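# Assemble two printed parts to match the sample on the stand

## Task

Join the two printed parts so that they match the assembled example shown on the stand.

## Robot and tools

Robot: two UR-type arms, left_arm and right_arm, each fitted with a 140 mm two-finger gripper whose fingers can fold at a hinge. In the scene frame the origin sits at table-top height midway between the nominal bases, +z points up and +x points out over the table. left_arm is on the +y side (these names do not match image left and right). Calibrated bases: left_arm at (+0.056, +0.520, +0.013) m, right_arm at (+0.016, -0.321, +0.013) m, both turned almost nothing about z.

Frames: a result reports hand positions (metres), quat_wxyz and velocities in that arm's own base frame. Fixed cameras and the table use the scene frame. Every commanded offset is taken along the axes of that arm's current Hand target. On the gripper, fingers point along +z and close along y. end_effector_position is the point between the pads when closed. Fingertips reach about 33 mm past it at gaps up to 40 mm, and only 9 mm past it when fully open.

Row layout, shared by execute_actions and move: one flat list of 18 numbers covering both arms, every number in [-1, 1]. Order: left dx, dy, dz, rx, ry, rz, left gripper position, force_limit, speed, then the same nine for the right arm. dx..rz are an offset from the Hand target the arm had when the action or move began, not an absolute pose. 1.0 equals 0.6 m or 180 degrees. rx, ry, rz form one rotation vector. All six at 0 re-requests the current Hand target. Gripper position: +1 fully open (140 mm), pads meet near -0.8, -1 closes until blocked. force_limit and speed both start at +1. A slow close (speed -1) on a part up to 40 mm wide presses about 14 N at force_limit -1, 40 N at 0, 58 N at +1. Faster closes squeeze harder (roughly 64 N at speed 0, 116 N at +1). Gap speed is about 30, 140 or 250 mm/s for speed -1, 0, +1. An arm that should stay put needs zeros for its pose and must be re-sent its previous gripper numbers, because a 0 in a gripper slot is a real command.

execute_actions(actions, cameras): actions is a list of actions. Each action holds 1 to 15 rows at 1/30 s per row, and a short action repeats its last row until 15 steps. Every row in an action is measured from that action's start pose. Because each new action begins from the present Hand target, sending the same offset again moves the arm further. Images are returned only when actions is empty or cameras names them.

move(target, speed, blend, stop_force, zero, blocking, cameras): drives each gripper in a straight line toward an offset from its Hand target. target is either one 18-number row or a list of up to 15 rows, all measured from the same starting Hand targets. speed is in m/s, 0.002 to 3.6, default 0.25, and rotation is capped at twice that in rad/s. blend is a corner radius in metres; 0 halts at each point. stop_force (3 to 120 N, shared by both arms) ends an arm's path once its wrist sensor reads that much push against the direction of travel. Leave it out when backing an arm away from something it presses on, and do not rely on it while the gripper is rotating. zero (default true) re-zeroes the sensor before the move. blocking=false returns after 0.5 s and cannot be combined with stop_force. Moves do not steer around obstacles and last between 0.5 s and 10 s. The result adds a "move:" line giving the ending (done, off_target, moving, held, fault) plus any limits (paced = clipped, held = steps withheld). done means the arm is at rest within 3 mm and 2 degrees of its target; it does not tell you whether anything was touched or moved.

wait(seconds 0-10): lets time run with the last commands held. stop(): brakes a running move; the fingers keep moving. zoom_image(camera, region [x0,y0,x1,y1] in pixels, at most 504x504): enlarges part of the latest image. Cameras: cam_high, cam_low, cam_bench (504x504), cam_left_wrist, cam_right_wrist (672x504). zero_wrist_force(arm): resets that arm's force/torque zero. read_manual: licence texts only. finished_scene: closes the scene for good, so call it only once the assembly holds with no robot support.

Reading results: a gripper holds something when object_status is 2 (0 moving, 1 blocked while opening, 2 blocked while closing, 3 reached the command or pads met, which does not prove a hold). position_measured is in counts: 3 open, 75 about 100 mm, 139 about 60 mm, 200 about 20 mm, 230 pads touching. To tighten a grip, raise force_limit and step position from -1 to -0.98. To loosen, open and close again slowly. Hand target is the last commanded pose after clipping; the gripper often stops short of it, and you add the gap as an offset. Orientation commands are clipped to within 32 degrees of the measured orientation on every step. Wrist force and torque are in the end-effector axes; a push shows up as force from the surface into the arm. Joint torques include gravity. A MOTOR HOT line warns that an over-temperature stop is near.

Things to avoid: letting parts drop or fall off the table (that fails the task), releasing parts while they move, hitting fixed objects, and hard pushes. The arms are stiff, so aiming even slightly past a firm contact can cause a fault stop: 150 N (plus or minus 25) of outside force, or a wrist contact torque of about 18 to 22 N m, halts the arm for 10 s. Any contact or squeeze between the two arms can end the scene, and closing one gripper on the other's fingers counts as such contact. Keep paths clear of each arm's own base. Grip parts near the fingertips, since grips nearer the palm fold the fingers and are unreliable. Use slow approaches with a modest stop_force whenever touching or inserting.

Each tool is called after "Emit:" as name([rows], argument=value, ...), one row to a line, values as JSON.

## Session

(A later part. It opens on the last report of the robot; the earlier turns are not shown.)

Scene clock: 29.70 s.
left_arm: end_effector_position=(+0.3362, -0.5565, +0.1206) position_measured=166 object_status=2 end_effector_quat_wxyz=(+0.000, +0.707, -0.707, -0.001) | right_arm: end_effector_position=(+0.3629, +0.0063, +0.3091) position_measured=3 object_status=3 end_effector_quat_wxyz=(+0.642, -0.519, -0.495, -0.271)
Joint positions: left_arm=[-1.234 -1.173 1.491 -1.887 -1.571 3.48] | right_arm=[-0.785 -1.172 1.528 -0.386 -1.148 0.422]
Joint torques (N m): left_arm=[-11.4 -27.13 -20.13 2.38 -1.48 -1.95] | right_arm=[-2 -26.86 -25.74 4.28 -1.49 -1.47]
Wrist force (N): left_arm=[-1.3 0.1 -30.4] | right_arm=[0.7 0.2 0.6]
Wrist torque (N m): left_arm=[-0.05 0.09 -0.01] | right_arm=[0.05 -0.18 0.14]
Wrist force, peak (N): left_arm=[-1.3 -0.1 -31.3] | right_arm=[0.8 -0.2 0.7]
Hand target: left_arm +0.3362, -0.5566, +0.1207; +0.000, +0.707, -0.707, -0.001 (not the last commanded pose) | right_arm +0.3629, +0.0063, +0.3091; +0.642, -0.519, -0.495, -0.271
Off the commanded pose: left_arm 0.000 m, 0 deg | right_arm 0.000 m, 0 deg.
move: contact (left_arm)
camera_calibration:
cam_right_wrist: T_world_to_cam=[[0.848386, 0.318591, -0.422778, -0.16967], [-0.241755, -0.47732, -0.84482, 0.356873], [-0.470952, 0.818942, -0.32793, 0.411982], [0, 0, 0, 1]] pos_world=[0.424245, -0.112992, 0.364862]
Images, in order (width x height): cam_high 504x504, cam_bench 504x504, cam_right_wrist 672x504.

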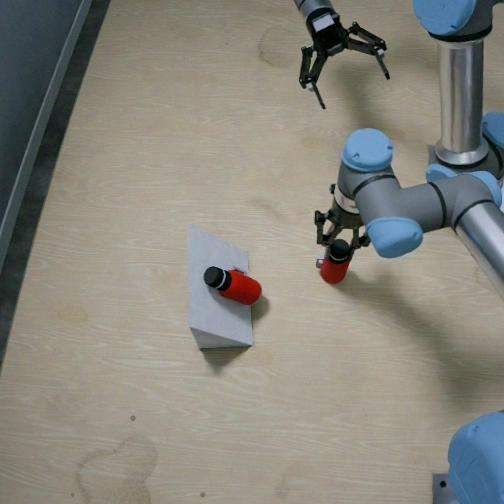

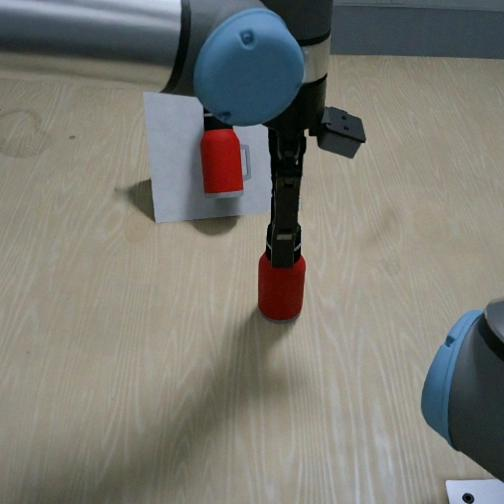

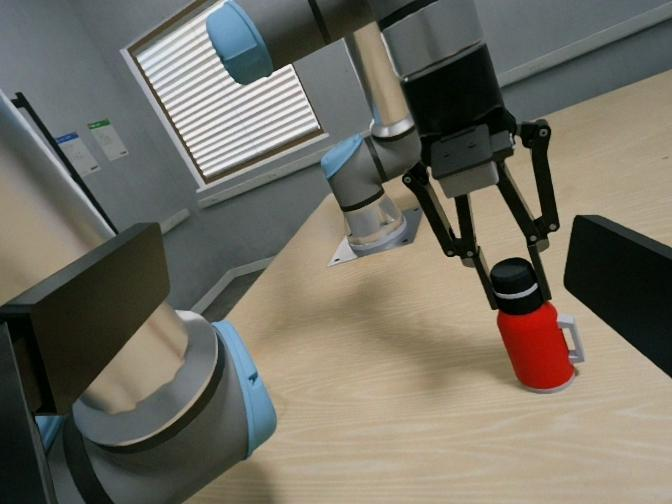

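Emit:
move([
  [0,0,-0.001,0,0,0,0.1,-0.5,-0.5,0,0,0,0,0,0,1,1,1],
  [0,0,-0.15,0,0,0,0.1,-0.5,-0.5,0,0,0,0,0,0,1,1,1],
], speed=0.15, cameras=["cam_high","cam_right_wrist","cam_bench","cam_left_wrist"])

Emit:
zoom_image(camera="cam_right_wrist", region=[480, 245, 600, 405])

Emit:
zoom_image(camera="cam_bench", region=[190, 90, 310, 330])

Scene clock: 36.33 s.
left_arm: end_effector_position=(+0.3362, -0.5567, +0.2106) position_measured=117 object_status=3 end_effector_quat_wxyz=(+0.000, +0.707, -0.707, +0.000) end_effector_velocity=(+0.000, +0.001, +0.000) end_effector_angular_velocity=(+0.003, +0.001, +0.001) | right_arm: end_effector_position=(+0.3629, +0.0063, +0.3091) position_measured=3 object_status=3 end_effector_quat_wxyz=(+0.642, -0.519, -0.495, -0.271)
Joint positions: left_arm=[-1.234 -1.218 1.319 -1.67 -1.571 3.479] | right_arm=[-0.785 -1.172 1.528 -0.386 -1.148 0.422]
Joint velocities: left_arm=[0 0.001 -0.002 0.005 0 0] | right_arm=[within noise]
Joint torques (N m): left_arm=[-11.89 -33.32 -33.92 0.7 -1.62 -1.77] | right_arm=[-0.56 -26.03 -26.55 4.12 -1.49 -1.49]
Wrist force (N): left_arm=[0.3 -0.6 0.2] | right_arm=[0.6 0.2 0.7]
Wrist torque (N m): left_arm=[-0.06 0.01 -0.02] | right_arm=[0.04 -0.14 0.13]
Wrist force, peak (N): left_arm=[-1.2 0.1 -29.8] | right_arm=[0.9 -0.1 0.8]
Hand target: left_arm +0.3362, -0.5567, +0.2107; +0.000, +0.707, -0.707, -0.001 | right_arm +0.3629, +0.0063, +0.3091; +0.642, -0.519, -0.495, -0.271
Off the commanded pose: left_arm 0.000 m, 0 deg | right_arm 0.000 m, 0 deg.
move: done
camera_calibration:
cam_left_wrist: T_world_to_cam=[[-0.999879, -0.00519118, 0.0146539, 0.336884], [0.000280851, 0.936416, 0.350891, 0.452077], [-0.0155437, 0.350853, -0.936301, 0.539808], [0, 0, 0, 1]] pos_world=[0.345107, -0.610977, 0.341856]
cam_right_wrist: T_world_to_cam=[[0.848386, 0.318591, -0.422778, -0.16967], [-0.241755, -0.47732, -0.84482, 0.356873], [-0.470952, 0.818942, -0.32793, 0.411982], [0, 0, 0, 1]] pos_world=[0.424245, -0.112992, 0.364862]
Images, in order (width x height): cam_high 504x504, cam_bench 504x504, cam_left_wrist 672x504, cam_right_wrist 672x504.

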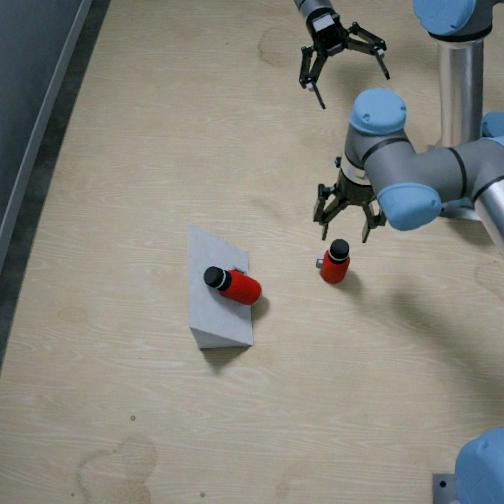

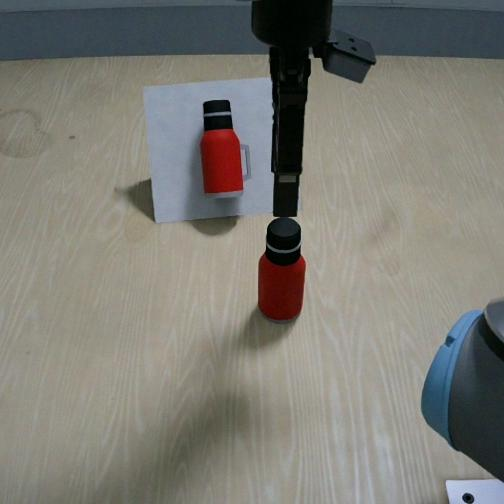

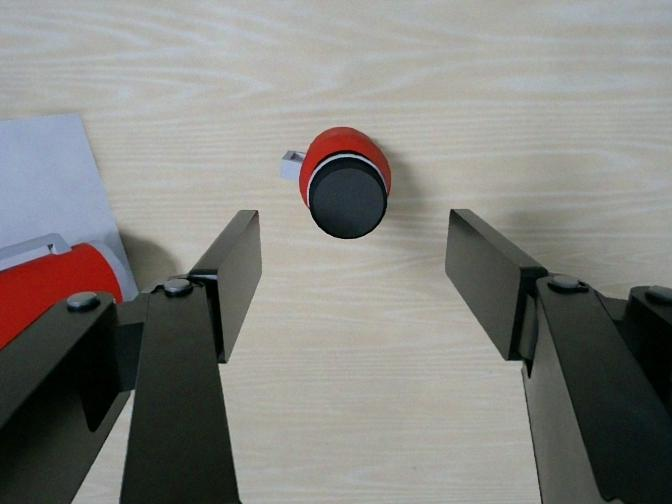

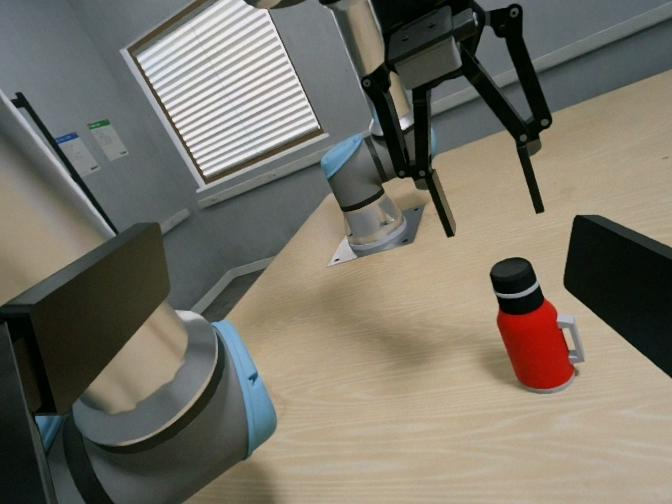

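Scaled by 3.150 from the camera's 672x504 image, which has a finer 960x720 frame.

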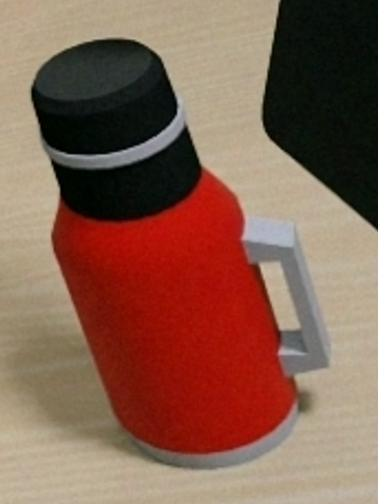

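Scaled by 2.100 from the camera's 504x504 image, which has a finer 720x720 frame.

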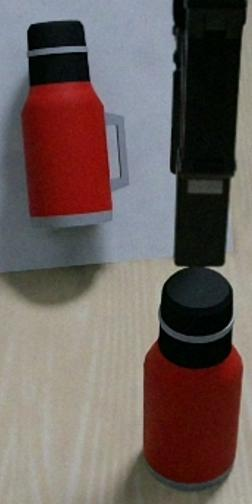

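Seated flush and matching.

Emit:
finished_scene()

The scene is finished: the task was done.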